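# Reseat a crooked microscope objective in the front turret socket

## Task

The objective sitting in the front socket of the microscope's nosepiece turret is cross-threaded and held by under one full thread turn. Remove it without letting it fall, then thread it back in properly aligned until it is snug. The microscope must not be tipped or shifted.

## Robot and tools

Robot: two six-joint arms, left_arm and right_arm, each with a parallel two-finger gripper. Base positions in the scene frame are left_arm (-0.069, +0.357, +0.042) m, quat_wxyz (+1.000, 0, 0, -0.030), and right_arm (-0.008, -0.453, +0.042) m, quat_wxyz (+1.000, 0, 0, +0.004). A camera stand sits behind the arms.

Frames: the scene frame has its origin at table height midway between the nominal bases, +z up, +x out over the table, left_arm toward +y (image sides may differ). Reported hand positions (m), quat_wxyz and velocities are in each arm's own base frame; fixed cameras and the table use the scene frame. Commanded offsets are along the current Hand target's own axes. The gripper's fingers point along its +z, open and close along its x, and a block juts about 10 cm toward its -y. end_effector_position is the point between the pads; fingertips extend 17.5 mm past it. Printed poses can be off by a few centimetres.

Row layout (shared by execute_actions and move): one flat list of 18 numbers covering both arms, always all 18: left_arm dx, dy, dz, rx, ry, rz, gripper position, force_limit, speed, then the same nine for right_arm. The six pose numbers are an offset from that arm's Hand target as it stood when the action or move began, scaled so 1.0 = 0.6 m or 180 degrees, range -1 to 1; rx, ry, rz form one rotation vector. All zeros re-requests the current Hand target. Gripper position is absolute: +1 fully open (50 mm), about -0.65 pads touching, -1 to grip until stopped. force_limit maps -1/0/+1 to roughly 20/102/185 N per pad; speed maps to 20/85/150 mm/s; both default to +1. To leave a gripper alone, resend its previous three numbers, since 0 is a real command.

execute_actions(actions, cameras): actions is a list of actions, each a table of up to 15 rows at 1/30 s per row; a short table repeats its last row. Every row counts from the action's start pose, not the prior row. An empty list returns images and status. cameras: list of names, ["all"], or [].

move(target, speed, blend, stop_force, zero, blocking, cameras): straight-line path for each gripper to the offset in target (one 18-number row, or up to 15 rows all measured from the same starting Hand targets). speed is m/s, 0.002 to 3.6, default 0.25 (rotation up to twice that in rad/s). blend in m rounds corners in a list. stop_force (3 to 120 N, one value for both) halts an arm when its wrist sensor feels that much push against its motion; it still presses a bit afterward, and it is unreliable if the gripper rotates. Omit it when backing off something. zero resets the force baseline (default true). blocking=false returns early, not allowed with stop_force. Paths ignore obstacles and last 0.5 to 10 s. The result adds a move: line (done, off_target, moving, held, fault) and limits (paced = pose clipped, held = steps withheld).

wait(seconds 0 to 10): holds commands and lets a running move continue. stop(): brakes a running move; fingers carry on. zoom_image(camera, region [x0,y0,x1,y1] pixels, at most 504 square) magnifies the newest image of cam_head_left, cam_head_right, cam_high (all 504x504), cam_left_wrist or cam_right_wrist (672x504). zero_wrist_force(arm) tares that arm's sensor. finished_scene(scene: current scene number) ends the scene irreversibly; the goal must hold without the robot.

Reading results: Hand target is the last commanded pose after clipping; the gripper often rests short of it, and the next command, even zeros, asks for it again. Orientation commands are clipped to within 32 degrees of measured. object_status: 0 moving, 1 blocked while opening, 2 blocked while closing (a grip), 3 reached position or pads met (likely empty). Opening is about (250 - position_measured) x 0.202 mm. A new force_limit or speed applies only after a position change of at least 0.01. Wrist force and torque are in the gripper's axes, as force from the surface into the arm, plus a peak line. Joint torques include the arm's weight.

Hazards: contact torque at a joint's limit (133 N m shoulder and elbow, 24.9 N m wrists) or about 150 N outside force triggers a 10 s fault stop; overheated motors (85 °C, warning at 70 °C) lock an arm for 30 to 60 s. The arms are stiff, so aim only slightly past contact, move slowly near the microscope, and use stop_force. Avoid swinging a path near an arm's own base, pinching the other arm's fingers, or arm-to-arm hits. Keep the objective gripped firmly (status 2) and never release it mid-motion or off the table; don't shove the microscope. Screwing needs wrist rotation (rz) in steps, with re-grips, checking alignment in the cameras.

Each tool is called after "Emit:" as a command line: name --argument value for each argument, lists and objects as JSON in quotes; but a table of rows of numbers goes row by row, as --pt "numbers of a row", without its own name.

## Session

Emit:
execute_actions --actions '[]'

Scene clock: 0.00 s.
left_arm: end_effector_position=(+0.9455, -0.2867, +0.1910) position_measured=3 object_status=3 end_effector_quat_wxyz=(+0.109, +0.879, -0.285, +0.367) | right_arm: end_effector_position=(+0.2196, +0.2677, +0.1560) position_measured=3 object_status=3 end_effector_quat_wxyz=(-0.016, +0.231, +0.865, -0.445)
Joint positions: left_arm=[-0.39 -0.592 0.839 -2.592 -1.72 1.745] | right_arm=[4.418 -1.85 -1.765 -2.019 1.574 0.226]
Joint velocities: within noise
Joint torques (N m): no reading
Motor temperatures (°C): left_arm=[30 39 42 36 39 47] | right_arm=[32 39 33 47 40 44]
Wrist force (N): no reading
Wrist torque (N m): no reading
Wrist force, peak (N): no reading
Hand target: left_arm +0.9455, -0.2867, +0.1910; +0.109, +0.879, -0.285, +0.367 | right_arm +0.2196, +0.2677, +0.1560; -0.016, +0.231, +0.865, -0.445
Tool commands: left_gripper/position=+1.0 left_gripper/force_limit=+1.0 left_gripper/speed=+1.0 right_gripper/position=+1.0 right_gripper/force_limit=+1.0 right_gripper/speed=+1.0

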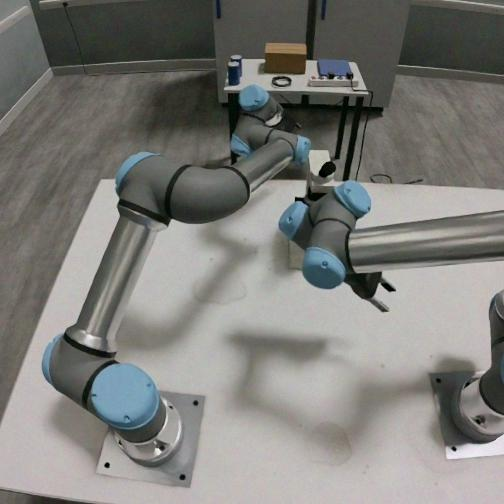

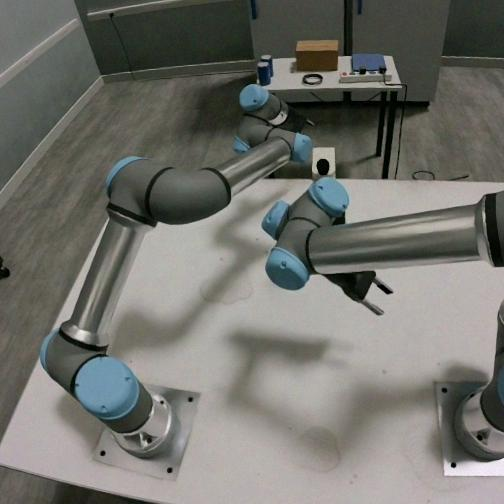

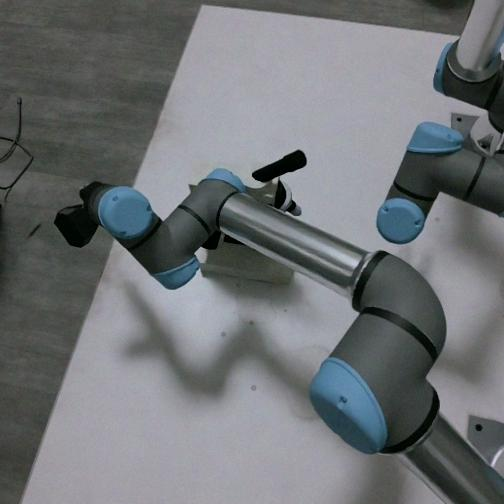

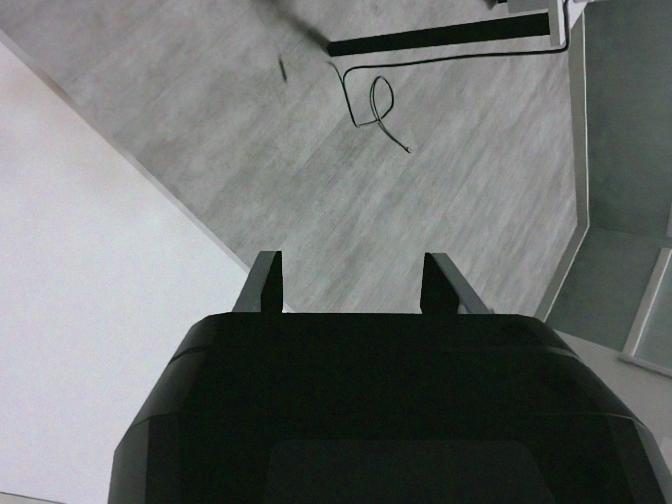

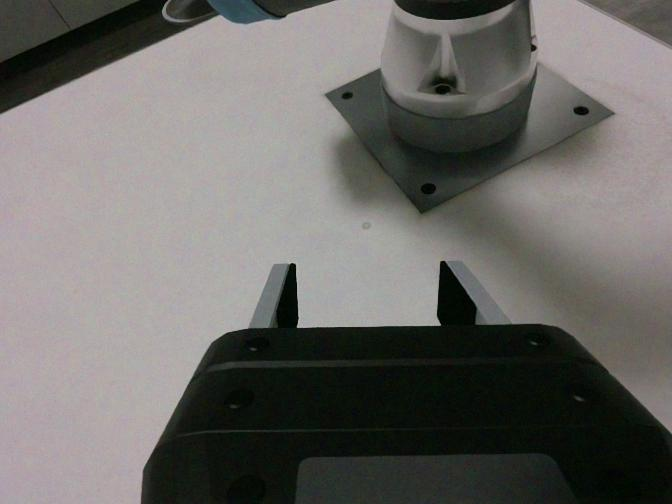

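Emit:
zoom_image --camera "cam_high" --region '[150, 120, 350, 320]'

Emit:
zoom_image --camera "cam_head_left" --region '[230, 120, 430, 320]'

Emit:
zoom_image --camera "cam_head_right" --region '[230, 120, 430, 320]'

Scaled by 2.520.

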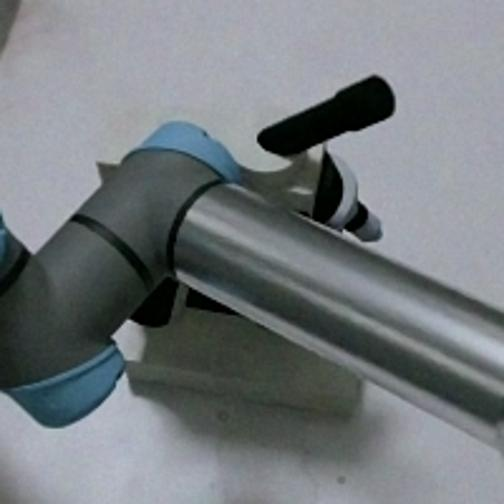

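Scaled by 2.520.

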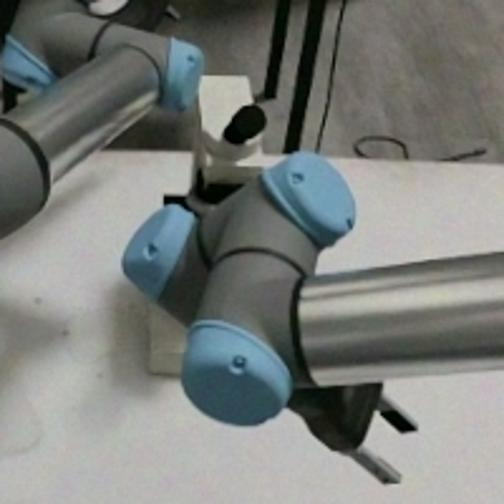

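Scaled by 2.520.

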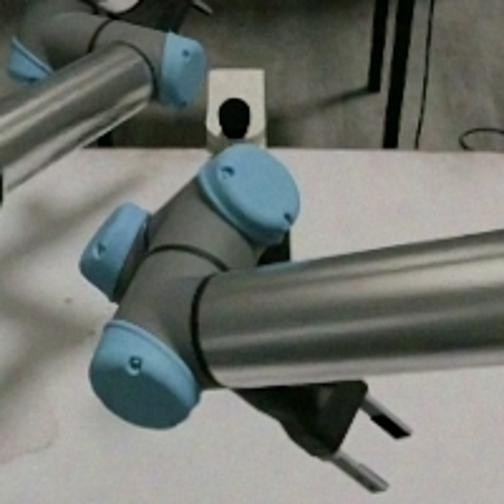

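Emit:
move --target '[-0.4087,-0.4745,-0.6332,0,0,0,1,1,1,0,0,0,0,0,0,1,1,1]' --speed 0.5 --cameras '["all"]'

Scene clock: 7.07 s.
left_arm: end_effector_position=(+0.7498, +0.2003, +0.2905) position_measured=3 object_status=3 end_effector_quat_wxyz=(+0.109, +0.879, -0.284, +0.367) | right_arm: end_effector_position=(+0.2196, +0.2677, +0.1560) position_measured=3 object_status=3 end_effector_quat_wxyz=(-0.016, +0.231, +0.865, -0.445)
Joint positions: left_arm=[0.27 -1.08 1.385 -2.448 -2.144 2.294] | right_arm=[4.418 -1.85 -1.765 -2.019 1.574 0.226]
Joint torques (N m): left_arm=[4.55 -54.01 -38.61 -1.49 -3.91 1.75] | right_arm=[0.9 33.14 18.72 -0.15 -0.27 -0.16]
Wrist force (N): left_arm=[-0.2 0.2 0.0] | right_arm=[-0.1 0.1 0.2]
Wrist torque (N m): left_arm=[0.02 0.02 -0.05] | right_arm=[0.02 0.02 0.01]
Wrist force, peak (N): left_arm=[-1.0 -1.3 -2.3] | right_arm=[-0.1 0.0 0.4]
Hand target: left_arm +0.7498, +0.2004, +0.2905; +0.109, +0.879, -0.285, +0.367 | right_arm +0.2196, +0.2677, +0.1560; -0.016, +0.231, +0.865, -0.445
Off the commanded pose: left_arm 0.000 m, 0 deg | right_arm 0.000 m, 0 deg.
move: done

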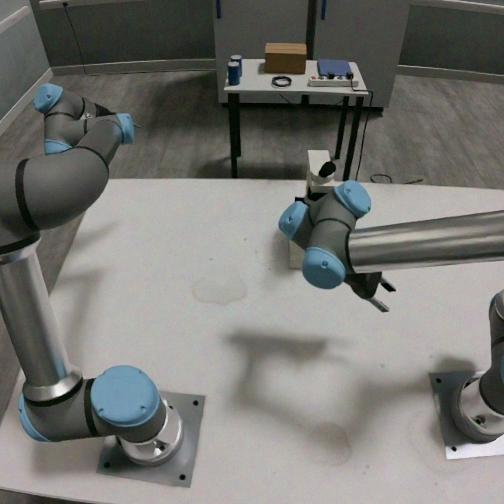

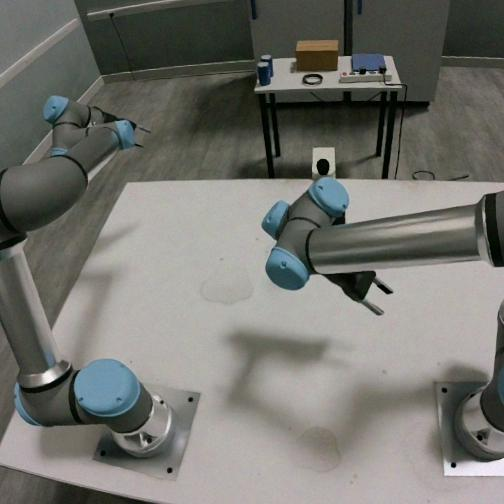

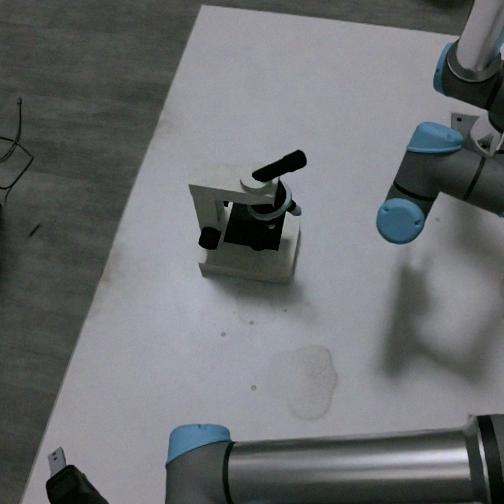

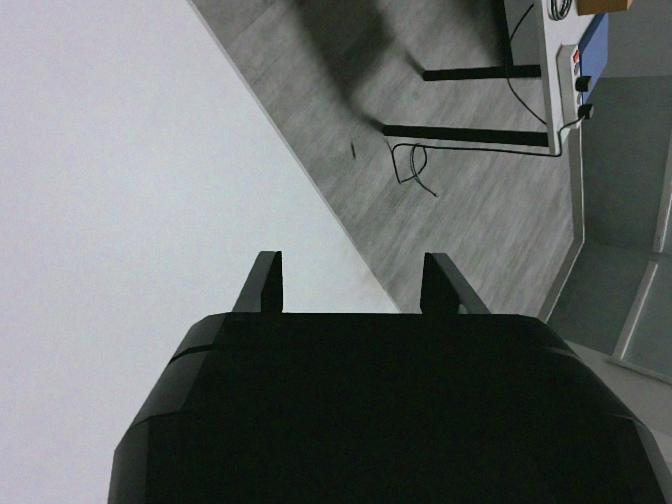

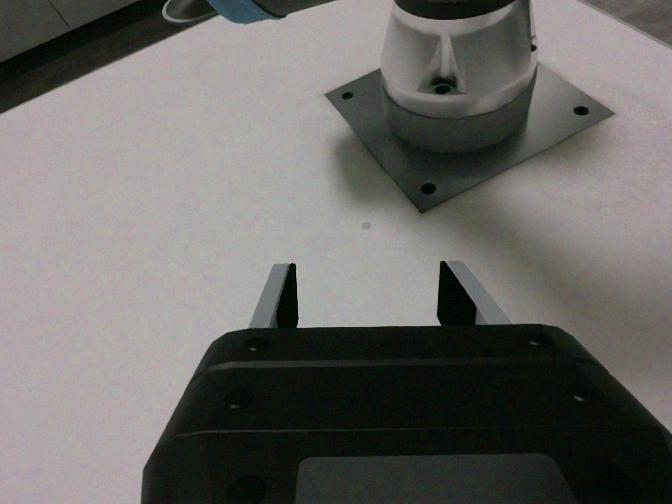

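Emit:
zoom_image --camera "cam_high" --region '[170, 130, 330, 290]'

Scaled by 3.150.

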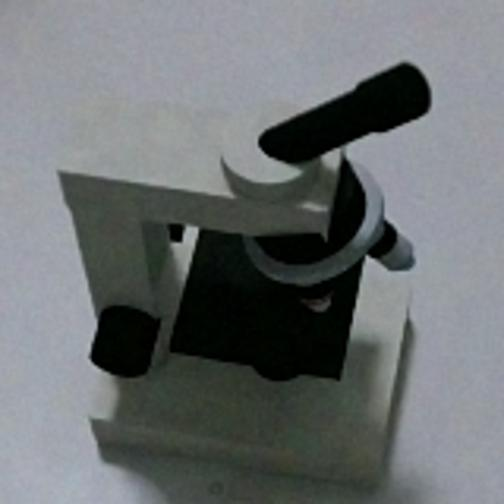

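Emit:
zoom_image --camera "cam_high" --region '[344, 0, 504, 260]'

Scaled by 1.938.

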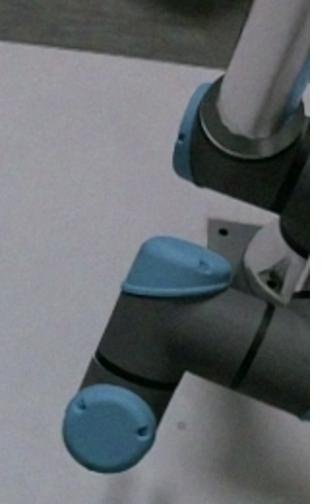

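Emit:
move --target '[0.1628,0.6308,0.1295,-0.1438,0.2659,0.6515,1,1,1,-0.1105,-0.143,-0.2303,-0.0696,-0.4673,-0.4336,1,1,1]' --speed 0.5 --cameras '["all"]'

Scene clock: 16.10 s.
left_arm: end_effector_position=(+0.6309, -0.1799, +0.2985) position_measured=3 object_status=3 end_effector_quat_wxyz=(+0.000, -0.001, +0.872, -0.490) | right_arm: end_effector_position=(+0.2781, +0.3028, +0.3179) position_measured=3 object_status=3 end_effector_quat_wxyz=(-0.291, +0.644, -0.645, +0.291)
Joint positions: left_arm=[-0.147 -1.191 1.576 -2.193 -2.576 4.433] | right_arm=[4.881 -1.069 -2.142 -1.69 0.738 -1.317]
Joint torques (N m): left_arm=[-8.37 -30.87 -37.36 -1.23 0.76 1.89] | right_arm=[-7.05 10.41 15.81 4.68 -0.02 -1.82]
Wrist force (N): left_arm=[-3.7 0.2 -1.5] | right_arm=[-0.1 0.0 -0.2]
Wrist torque (N m): left_arm=[0.26 0.37 -0.03] | right_arm=[-0.02 0.05 0.09]
Wrist force, peak (N): left_arm=[-4.1 0.1 -1.9] | right_arm=[-0.3 0.4 0.6]
Hand target: left_arm +0.6309, -0.1799, +0.2985; +0.000, +0.000, +0.872, -0.489 | right_arm +0.2781, +0.3028, +0.3179; -0.291, +0.644, -0.645, +0.291
Off the commanded pose: left_arm 0.000 m, 0 deg | right_arm 0.000 m, 0 deg.
move: done

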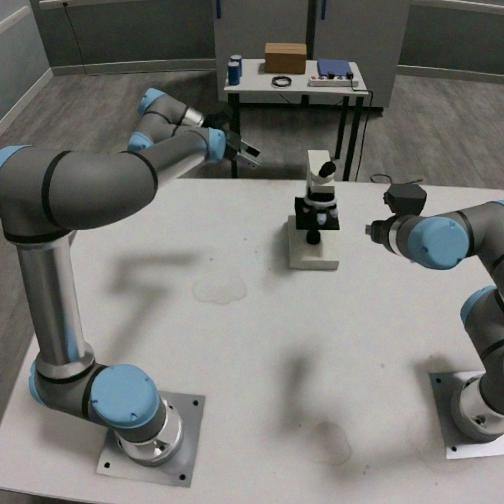

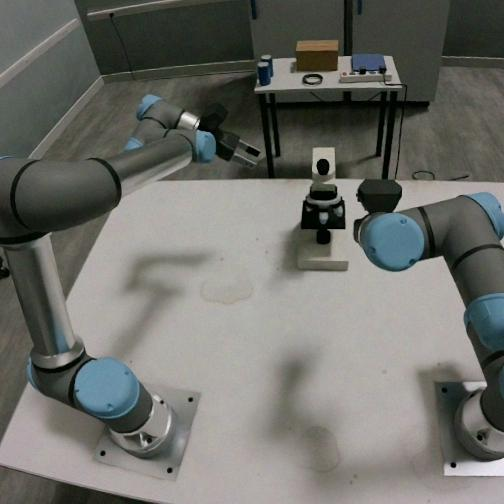

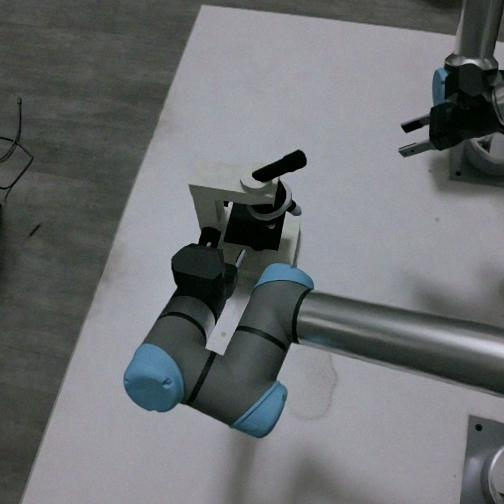

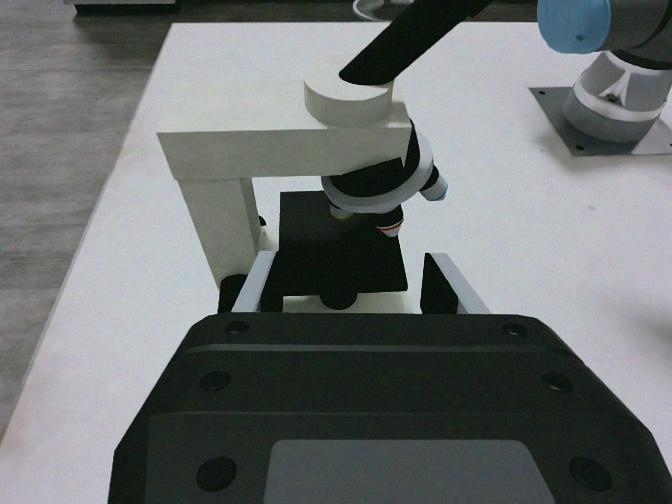

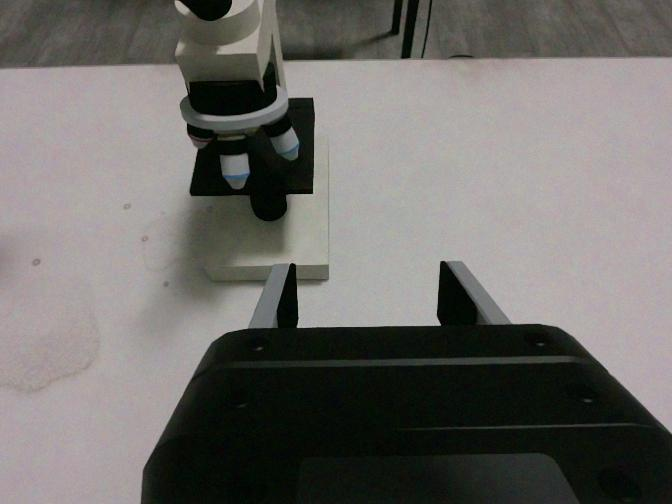

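Emit:
zoom_image --camera "cam_right_wrist" --region '[140, 40, 340, 240]'

Emit:
zoom_image --camera "cam_left_wrist" --region '[270, 90, 490, 310]'

Emit:
zoom_image --camera "cam_head_right" --region '[260, 120, 400, 260]'

Scaled by 2.520.

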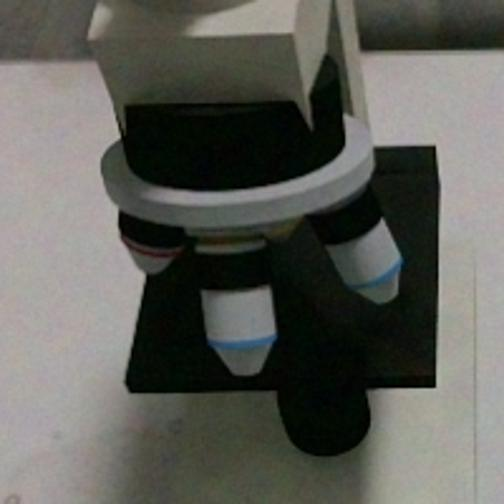

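Scaled by 2.291.

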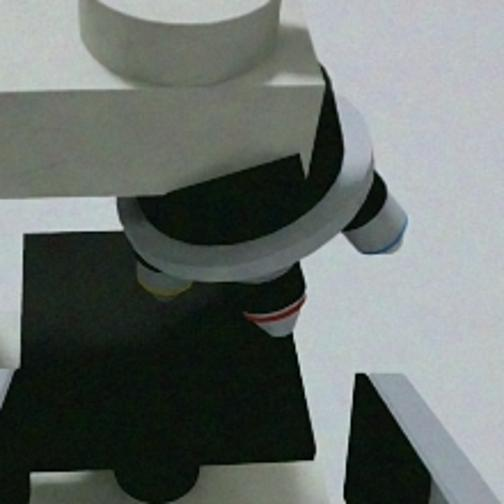

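Scaled by 3.600.

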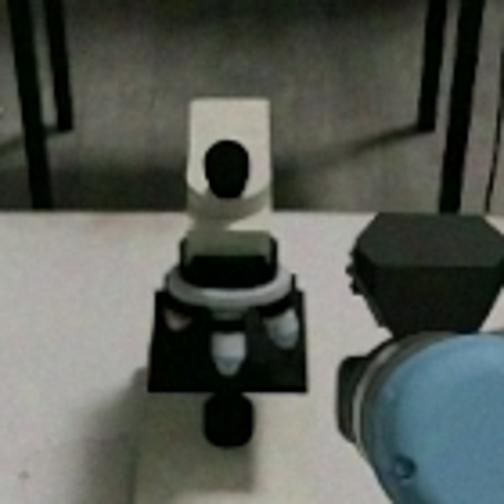

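Emit:
move --target '[0.1975,0.0615,0.2875,0.1422,-0.1484,-0.1566,1,1,1,0,0,0,0,0,0,1,1,1]' --speed 0.3 --cameras '["cam_left_wrist","cam_right_wrist","cam_head_right"]'

Emit:
zoom_image --camera "cam_left_wrist" --region '[210, 90, 470, 290]'

Emit:
zoom_image --camera "cam_right_wrist" --region '[170, 80, 310, 200]'

Scene clock: 30.17 s.
left_arm: end_effector_position=(+0.5125, -0.3080, +0.1772) position_measured=3 object_status=3 end_effector_quat_wxyz=(+0.081, -0.320, +0.695, -0.639) | right_arm: end_effector_position=(+0.2781, +0.3028, +0.3179) position_measured=3 object_status=3 end_effector_quat_wxyz=(-0.291, +0.644, -0.645, +0.291)
Joint positions: left_arm=[-0.588 -0.934 2.264 -4.284 -1.99 2.913] | right_arm=[4.881 -1.069 -2.142 -1.69 0.738 -1.317]
Joint torques (N m): left_arm=[-7.01 -26.49 5.33 -4.56 2.68 -1.61] | right_arm=[-7.38 10.76 15.95 4.57 -0.13 -1.78]
Wrist force (N): left_arm=[-3.5 0.0 -1.9] | right_arm=[-0.1 -0.1 -0.1]
Wrist torque (N m): left_arm=[0.28 0.42 0.03] | right_arm=[-0.03 0.05 0.09]
Wrist force, peak (N): left_arm=[-4.8 0.6 -2.2] | right_arm=[-0.1 -0.3 -0.5]
Hand target: left_arm +0.5125, -0.3080, +0.1772; +0.081, -0.320, +0.695, -0.639 | right_arm +0.2781, +0.3028, +0.3179; -0.291, +0.644, -0.645, +0.291
Off the commanded pose: left_arm 0.000 m, 0 deg | right_arm 0.000 m, 0 deg.
move: done
Images, in order (width x height): cam_head_right 504x504, cam_left_wrist 672x504, cam_right_wrist 672x504.

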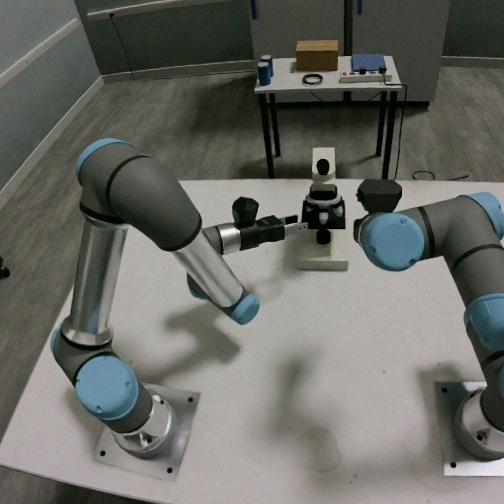

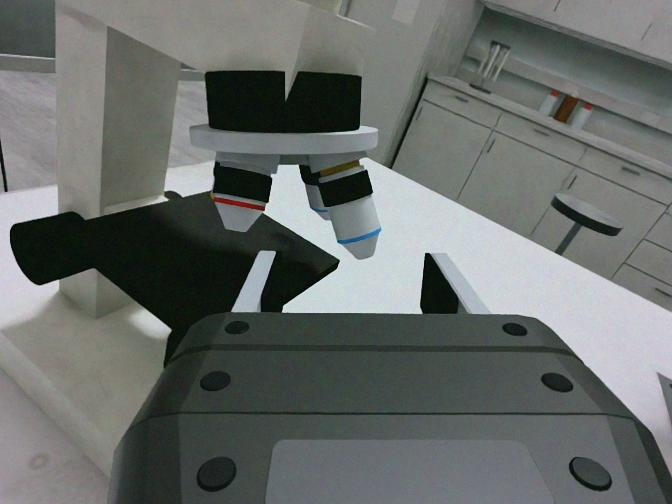

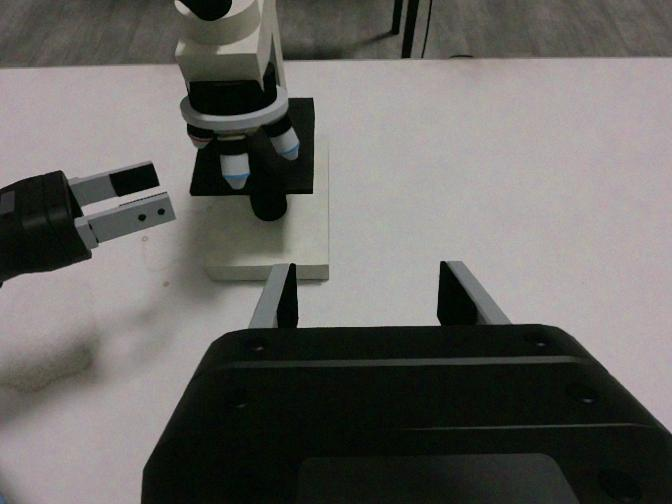

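Scaled by 1.938.

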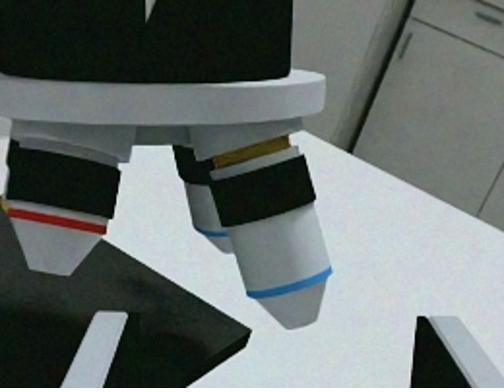

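Scaled by 3.600.

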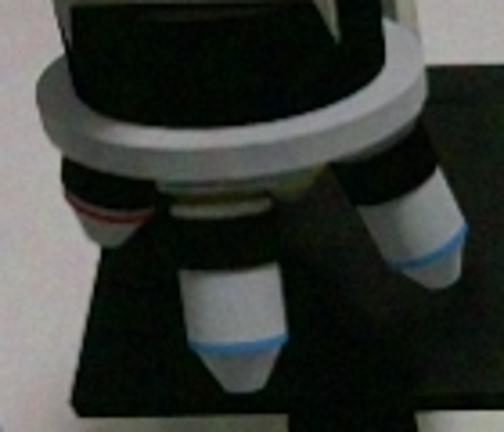

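Emit:
zoom_image --camera "cam_left_wrist" --region '[290, 140, 400, 270]'

Emit:
zoom_image --camera "cam_left_wrist" --region '[180, 100, 300, 240]'

Scaled by 3.877.

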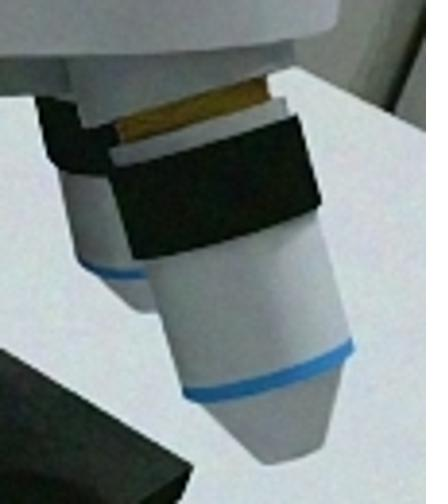

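Scaled by 3.600.

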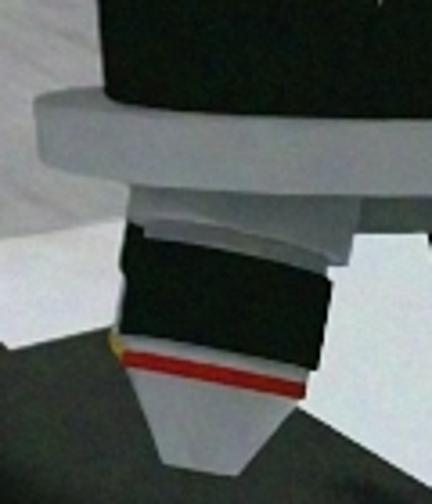

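Emit:
zoom_image --camera "cam_left_wrist" --region '[225, 240, 355, 340]'

Emit:
zoom_image --camera "cam_left_wrist" --region '[370, 240, 500, 340]'

Emit:
zoom_image --camera "cam_right_wrist" --region '[240, 250, 370, 350]'

Emit:
zoom_image --camera "cam_right_wrist" --region '[390, 250, 520, 350]'

Scaled by 3.877.

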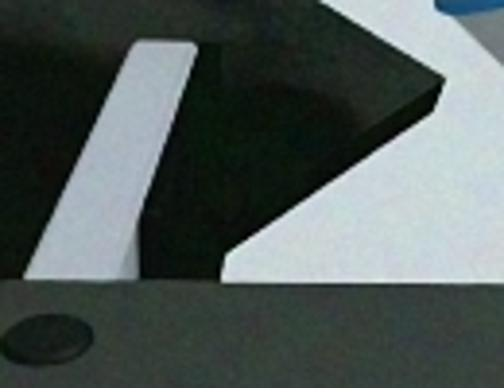

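Scaled by 3.877.

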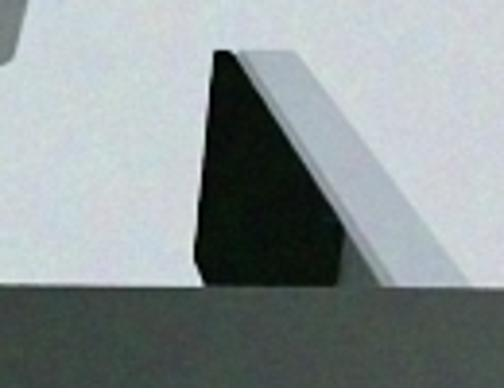

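Scaled by 3.877.

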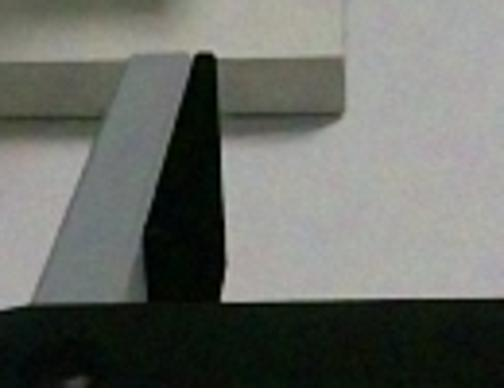

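Scaled by 3.877.

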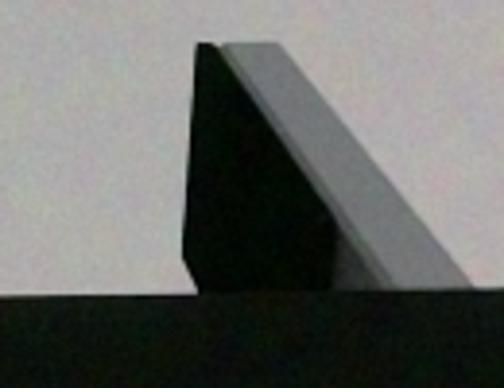

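Emit:
move --target '[-0.0045,-0.0223,-0.0067,-0.0523,0,-0.0906,1,1,1,-0.0447,0.0053,0.208,0.1699,-0.152,-0.0731,1,1,1]' --speed 0.3 --cameras '["cam_left_wrist","cam_right_wrist","cam_head_right"]'

Emit:
zoom_image --camera "cam_left_wrist" --region '[210, 60, 470, 300]'

Emit:
zoom_image --camera "cam_right_wrist" --region '[170, 60, 430, 300]'

Scene clock: 53.90 s.
left_arm: end_effector_position=(+0.5171, -0.3029, +0.1896) position_measured=3 object_status=3 end_effector_quat_wxyz=(-0.037, -0.421, +0.692, -0.585) | right_arm: end_effector_position=(+0.3696, +0.3296, +0.2330) position_measured=3 object_status=3 end_effector_quat_wxyz=(-0.556, +0.663, -0.384, +0.321)
Joint positions: left_arm=[-0.538 -1.084 2.249 -3.939 -2.091 2.722] | right_arm=[4.639 -1.856 -2.695 1.103 0.618 -2.888]
Joint torques (N m): left_arm=[5.49 -40.98 -25.19 -0.83 -3.73 -1.51] | right_arm=[-7.39 13.34 11.66 4.2 1.27 -2.11]
Wrist force (N): left_arm=[-2.7 0.4 -1.1] | right_arm=[0.1 -0.5 -0.2]
Wrist torque (N m): left_arm=[0.29 0.38 -0.01] | right_arm=[-0.22 -0.08 0.06]
Wrist force, peak (N): left_arm=[-3.9 0.0 -1.7] | right_arm=[-0.4 -0.6 -0.7]
Hand target: left_arm +0.5171, -0.3029, +0.1896; -0.037, -0.421, +0.692, -0.585 | right_arm +0.3697, +0.3296, +0.2330; -0.556, +0.663, -0.384, +0.321
Off the commanded pose: left_arm 0.000 m, 0 deg | right_arm 0.000 m, 0 deg.
move: done
Images, in order (width x height): cam_head_right 504x504, cam_left_wrist 672x504, cam_right_wrist 672x504.

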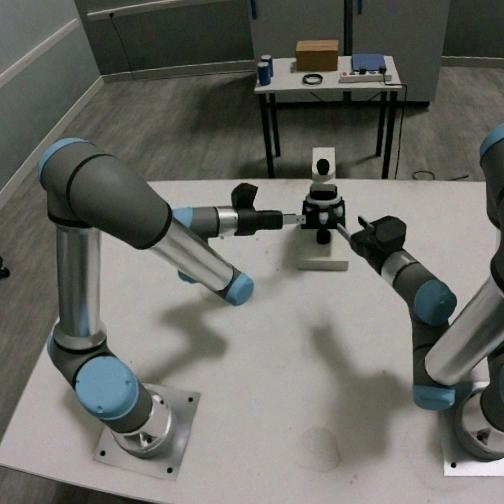

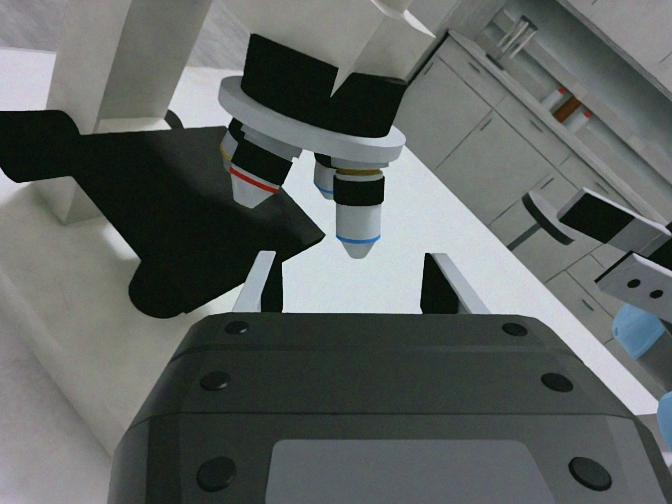

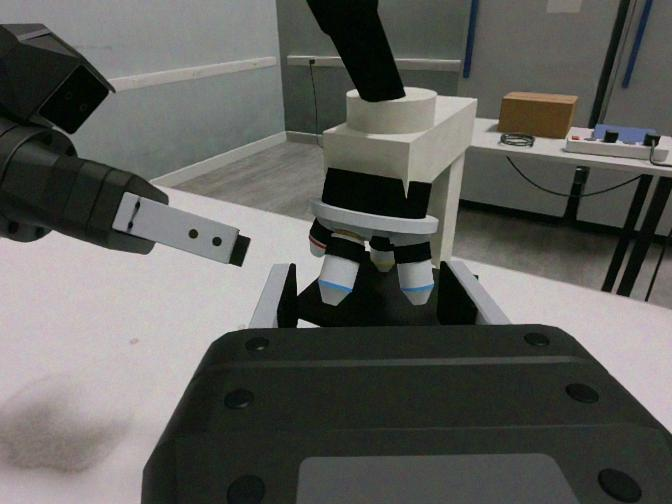

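Scaled by 1.938.

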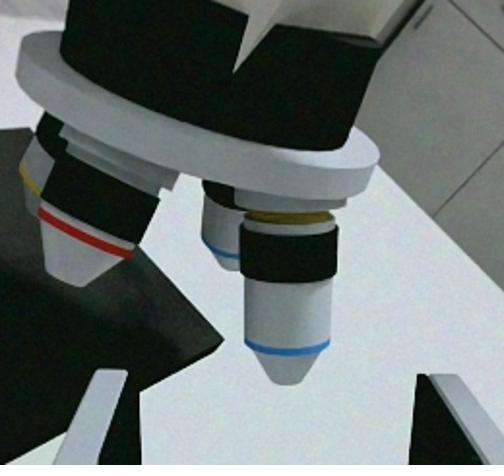

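Scaled by 1.938.

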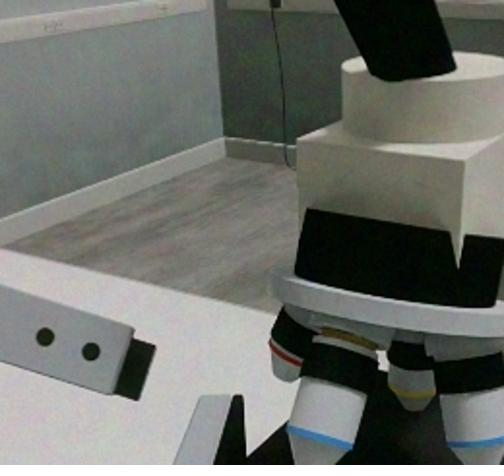

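Emit:
zoom_image --camera "cam_right_wrist" --region '[300, 190, 450, 320]'

Emit:
zoom_image --camera "cam_left_wrist" --region '[210, 130, 410, 270]'

Scaled by 3.360.

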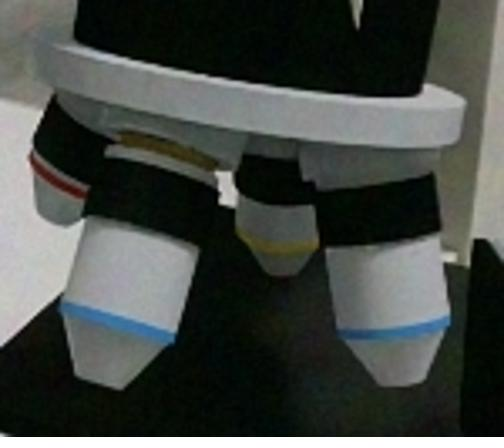

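Scaled by 2.520.

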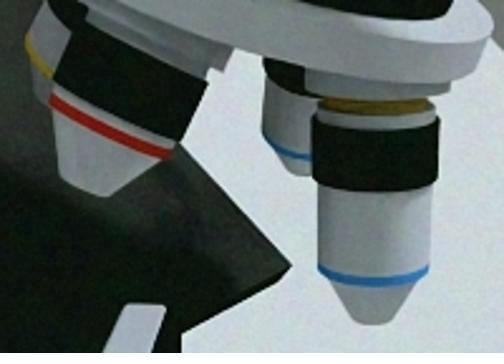

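Emit:
zoom_image --camera "cam_left_wrist" --region '[310, 140, 410, 215]'

Emit:
zoom_image --camera "cam_right_wrist" --region '[310, 210, 380, 270]'

Scaled by 5.040.

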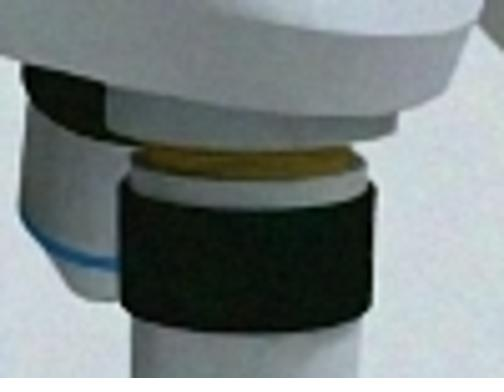

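Scaled by 7.200.

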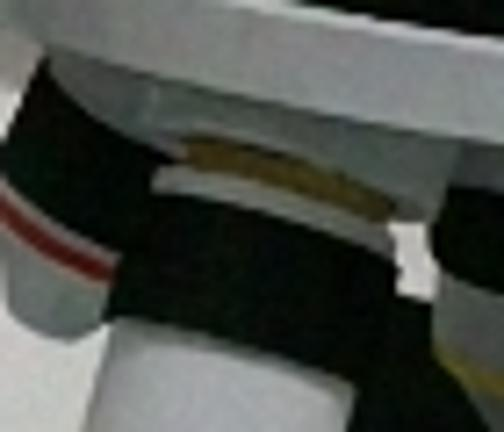

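Emit:
move --pt "0 0 0 0 0 0 1 1 1 0.1688 0.0593 0.043 0.0791 -0.2505 -0.011 1 1 1" --pt "0.0725 0.0355 0.0645 0.1554 -0.2464 0.0563 1 1 1 0.1688 0.0593 0.043 0.0791 -0.2505 -0.011 1 1 1" --speed 0.25 --cameras '["cam_left_wrist","cam_right_wrist","cam_head_right"]'

Emit:
zoom_image --camera "cam_left_wrist" --region '[250, 100, 450, 300]'

Scene clock: 78.10 s.
left_arm: end_effector_position=(+0.5171, -0.3029, +0.1896) position_measured=3 object_status=3 end_effector_quat_wxyz=(-0.037, -0.421, +0.692, -0.585) | right_arm: end_effector_position=(+0.4336, +0.2514, +0.1939) position_measured=3 object_status=3 end_effector_quat_wxyz=(+0.720, -0.673, +0.117, -0.122)
Joint positions: left_arm=[-0.538 -1.084 2.249 -3.939 -2.091 2.722] | right_arm=[3.558 -2.338 -2.284 1.577 2.383 -3.069]
Joint torques (N m): left_arm=[5.64 -40.63 -24.95 -0.84 -3.64 -1.66] | right_arm=[9.34 41.89 -5.07 3.37 -2.56 -1.76]
Wrist force (N): left_arm=[-2.9 0.7 -1.3] | right_arm=[0.0 -0.5 -0.4]
Wrist torque (N m): left_arm=[0.34 0.40 -0.01] | right_arm=[-0.28 -0.07 0.06]
Wrist force, peak (N): left_arm=[-3.2 0.4 -1.4] | right_arm=[3.4 1.5 -1.6]
Hand target: left_arm +0.5171, -0.3029, +0.1896; -0.037, -0.421, +0.692, -0.585 (not the last commanded pose) | right_arm +0.4336, +0.2514, +0.1939; +0.720, -0.673, +0.117, -0.122 (not the last commanded pose)
Off the commanded pose: left_arm 0.062 m, 53 deg | right_arm 0.003 m, 5 deg.
move: held (right_arm; a check stopped the path), off_target (left_arm); path passed 1 of 2 targets; limits=held
pose unreachable (right arm): on one or more control steps of this call, first in action 0 (counted from 0), this arm could not follow its commanded pose, so it was not sent that pose on those steps. It may still have moved: this result reports where it is.
cause: moving toward the commanded pose would bring two parts of the arm too close to each other (its gripper and another part of the arm, with joints 4 (wrist 1) to 6 (wrist 3) between them, 12 mm apart when it was first held).
Images, in order (width x height): cam_head_right 504x504, cam_left_wrist 672x504, cam_right_wrist 672x504.

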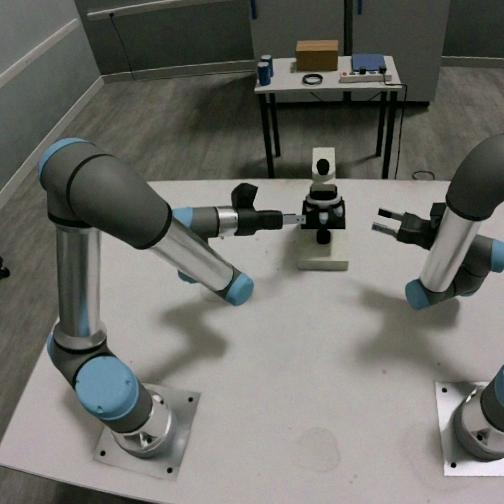

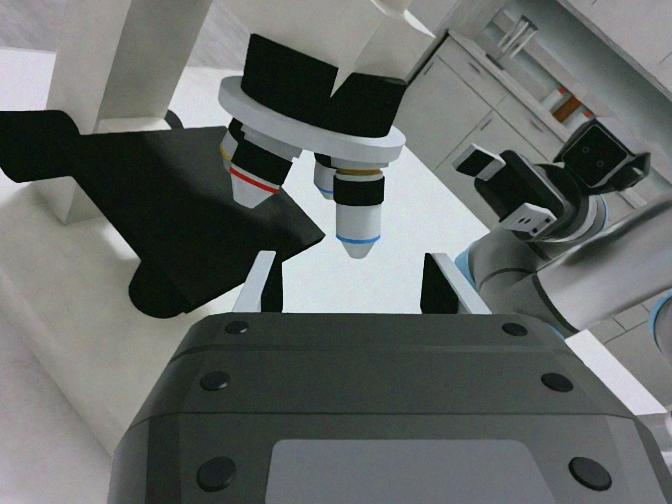

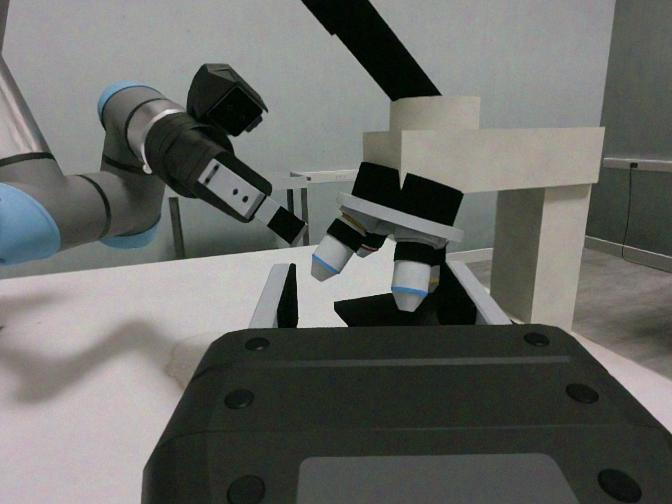

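Scaled by 2.520.

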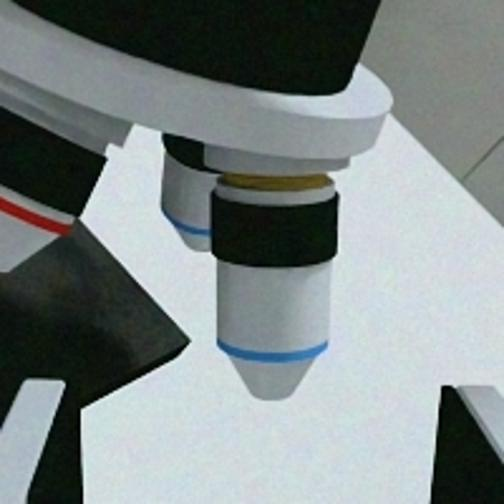

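Emit:
zoom_image --camera "cam_right_wrist" --region '[290, 170, 490, 330]'

Emit:
zoom_image --camera "cam_right_wrist" --region '[300, 180, 400, 290]'

Scaled by 2.520.

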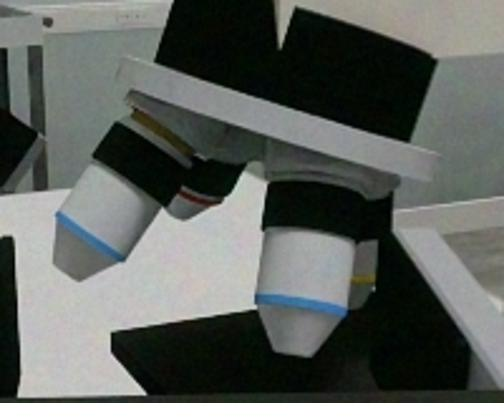

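Scaled by 4.582.

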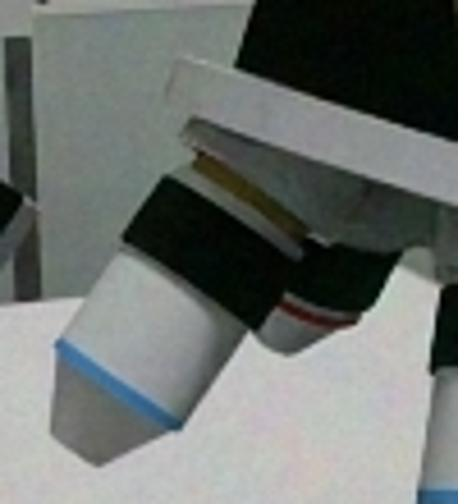

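Emit:
move --target '[0.0725,0.0355,0.0645,0.1554,-0.2464,0.0563,1,1,1,0,0,0,0,0,0,1,1,1]' --speed 0.2 --cameras '["cam_left_wrist","cam_right_wrist","cam_head_right"]'

Emit:
zoom_image --camera "cam_left_wrist" --region '[250, 100, 450, 300]'

Scene clock: 84.33 s.
left_arm: end_effector_position=(+0.4929, -0.3597, +0.1846) position_measured=3 object_status=3 end_effector_quat_wxyz=(-0.374, +0.544, -0.530, +0.532) | right_arm: end_effector_position=(+0.4336, +0.2514, +0.1939) position_measured=3 object_status=3 end_effector_quat_wxyz=(+0.720, -0.673, +0.117, -0.122)
Joint positions: left_arm=[-1.266 -0.957 2.273 -4.122 -0.488 2.658] | right_arm=[3.558 -2.338 -2.285 1.577 2.382 -3.069]
Joint torques (N m): left_arm=[-6.74 -25.12 -19.77 0.38 4.01 1.69] | right_arm=[8.77 42.16 -4.71 3.45 -2.66 -1.89]
Wrist force (N): left_arm=[-3.9 0.0 -2.2] | right_arm=[0.1 -0.3 -0.3]
Wrist torque (N m): left_arm=[0.28 0.43 0.02] | right_arm=[-0.25 -0.08 0.05]
Wrist force, peak (N): left_arm=[-3.9 0.0 -2.1] | right_arm=[0.3 -0.7 -0.5]
Hand target: left_arm +0.4929, -0.3597, +0.1846; -0.374, +0.544, -0.530, +0.532 | right_arm +0.4336, +0.2514, +0.1939; +0.720, -0.673, +0.117, -0.122
Off the commanded pose: left_arm 0.000 m, 0 deg | right_arm 0.000 m, 0 deg.
move: done
Images, in order (width x height): cam_head_right 504x504, cam_left_wrist 672x504, cam_right_wrist 672x504.

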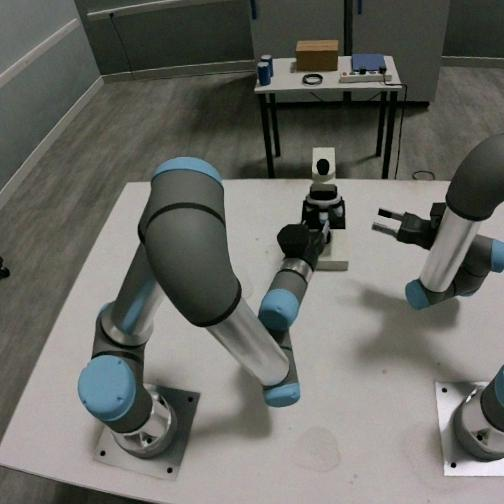

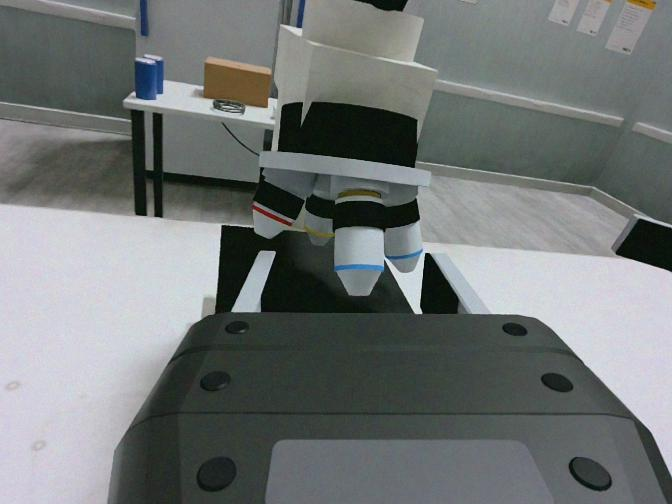

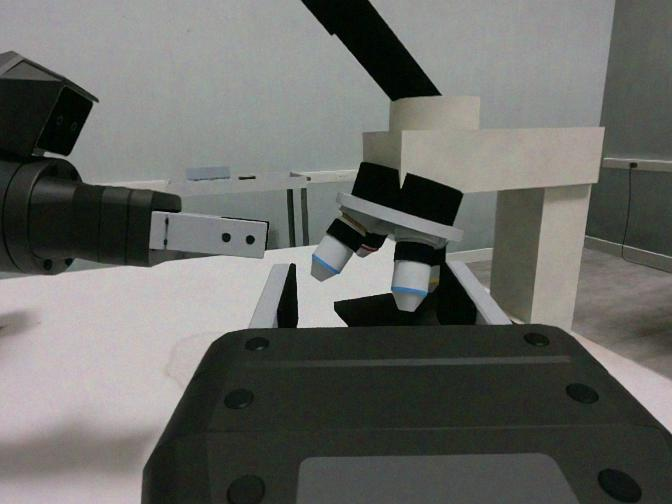

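Scaled by 2.520.

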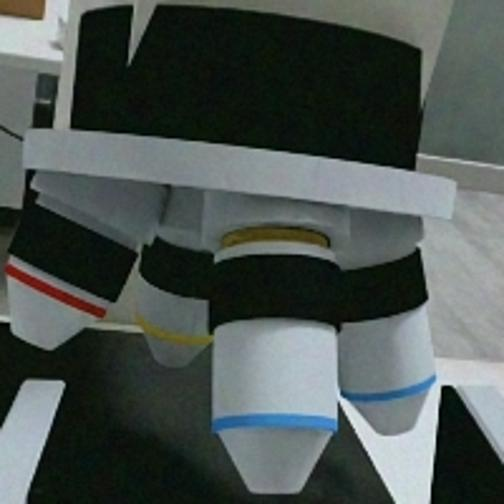

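Emit:
zoom_image --camera "cam_left_wrist" --region '[245, 150, 335, 250]'

Emit:
zoom_image --camera "cam_left_wrist" --region '[325, 160, 445, 300]'

Scaled by 5.040.

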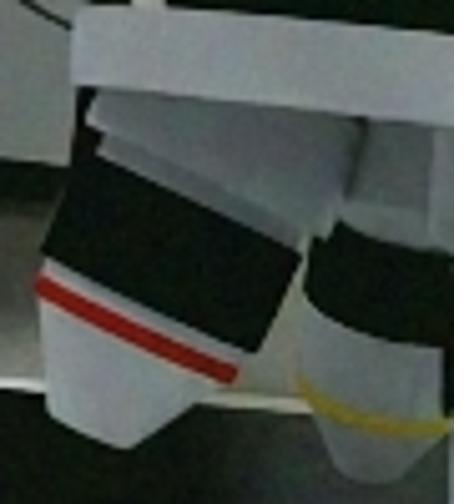

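Scaled by 3.600.

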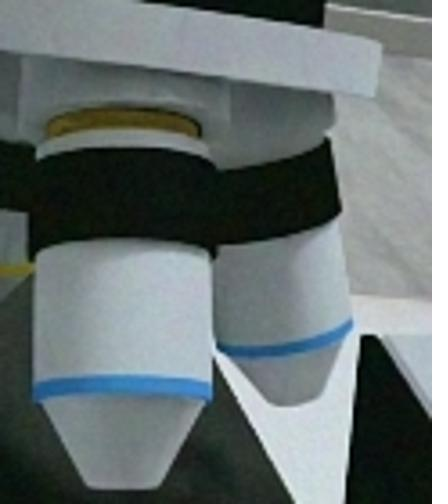

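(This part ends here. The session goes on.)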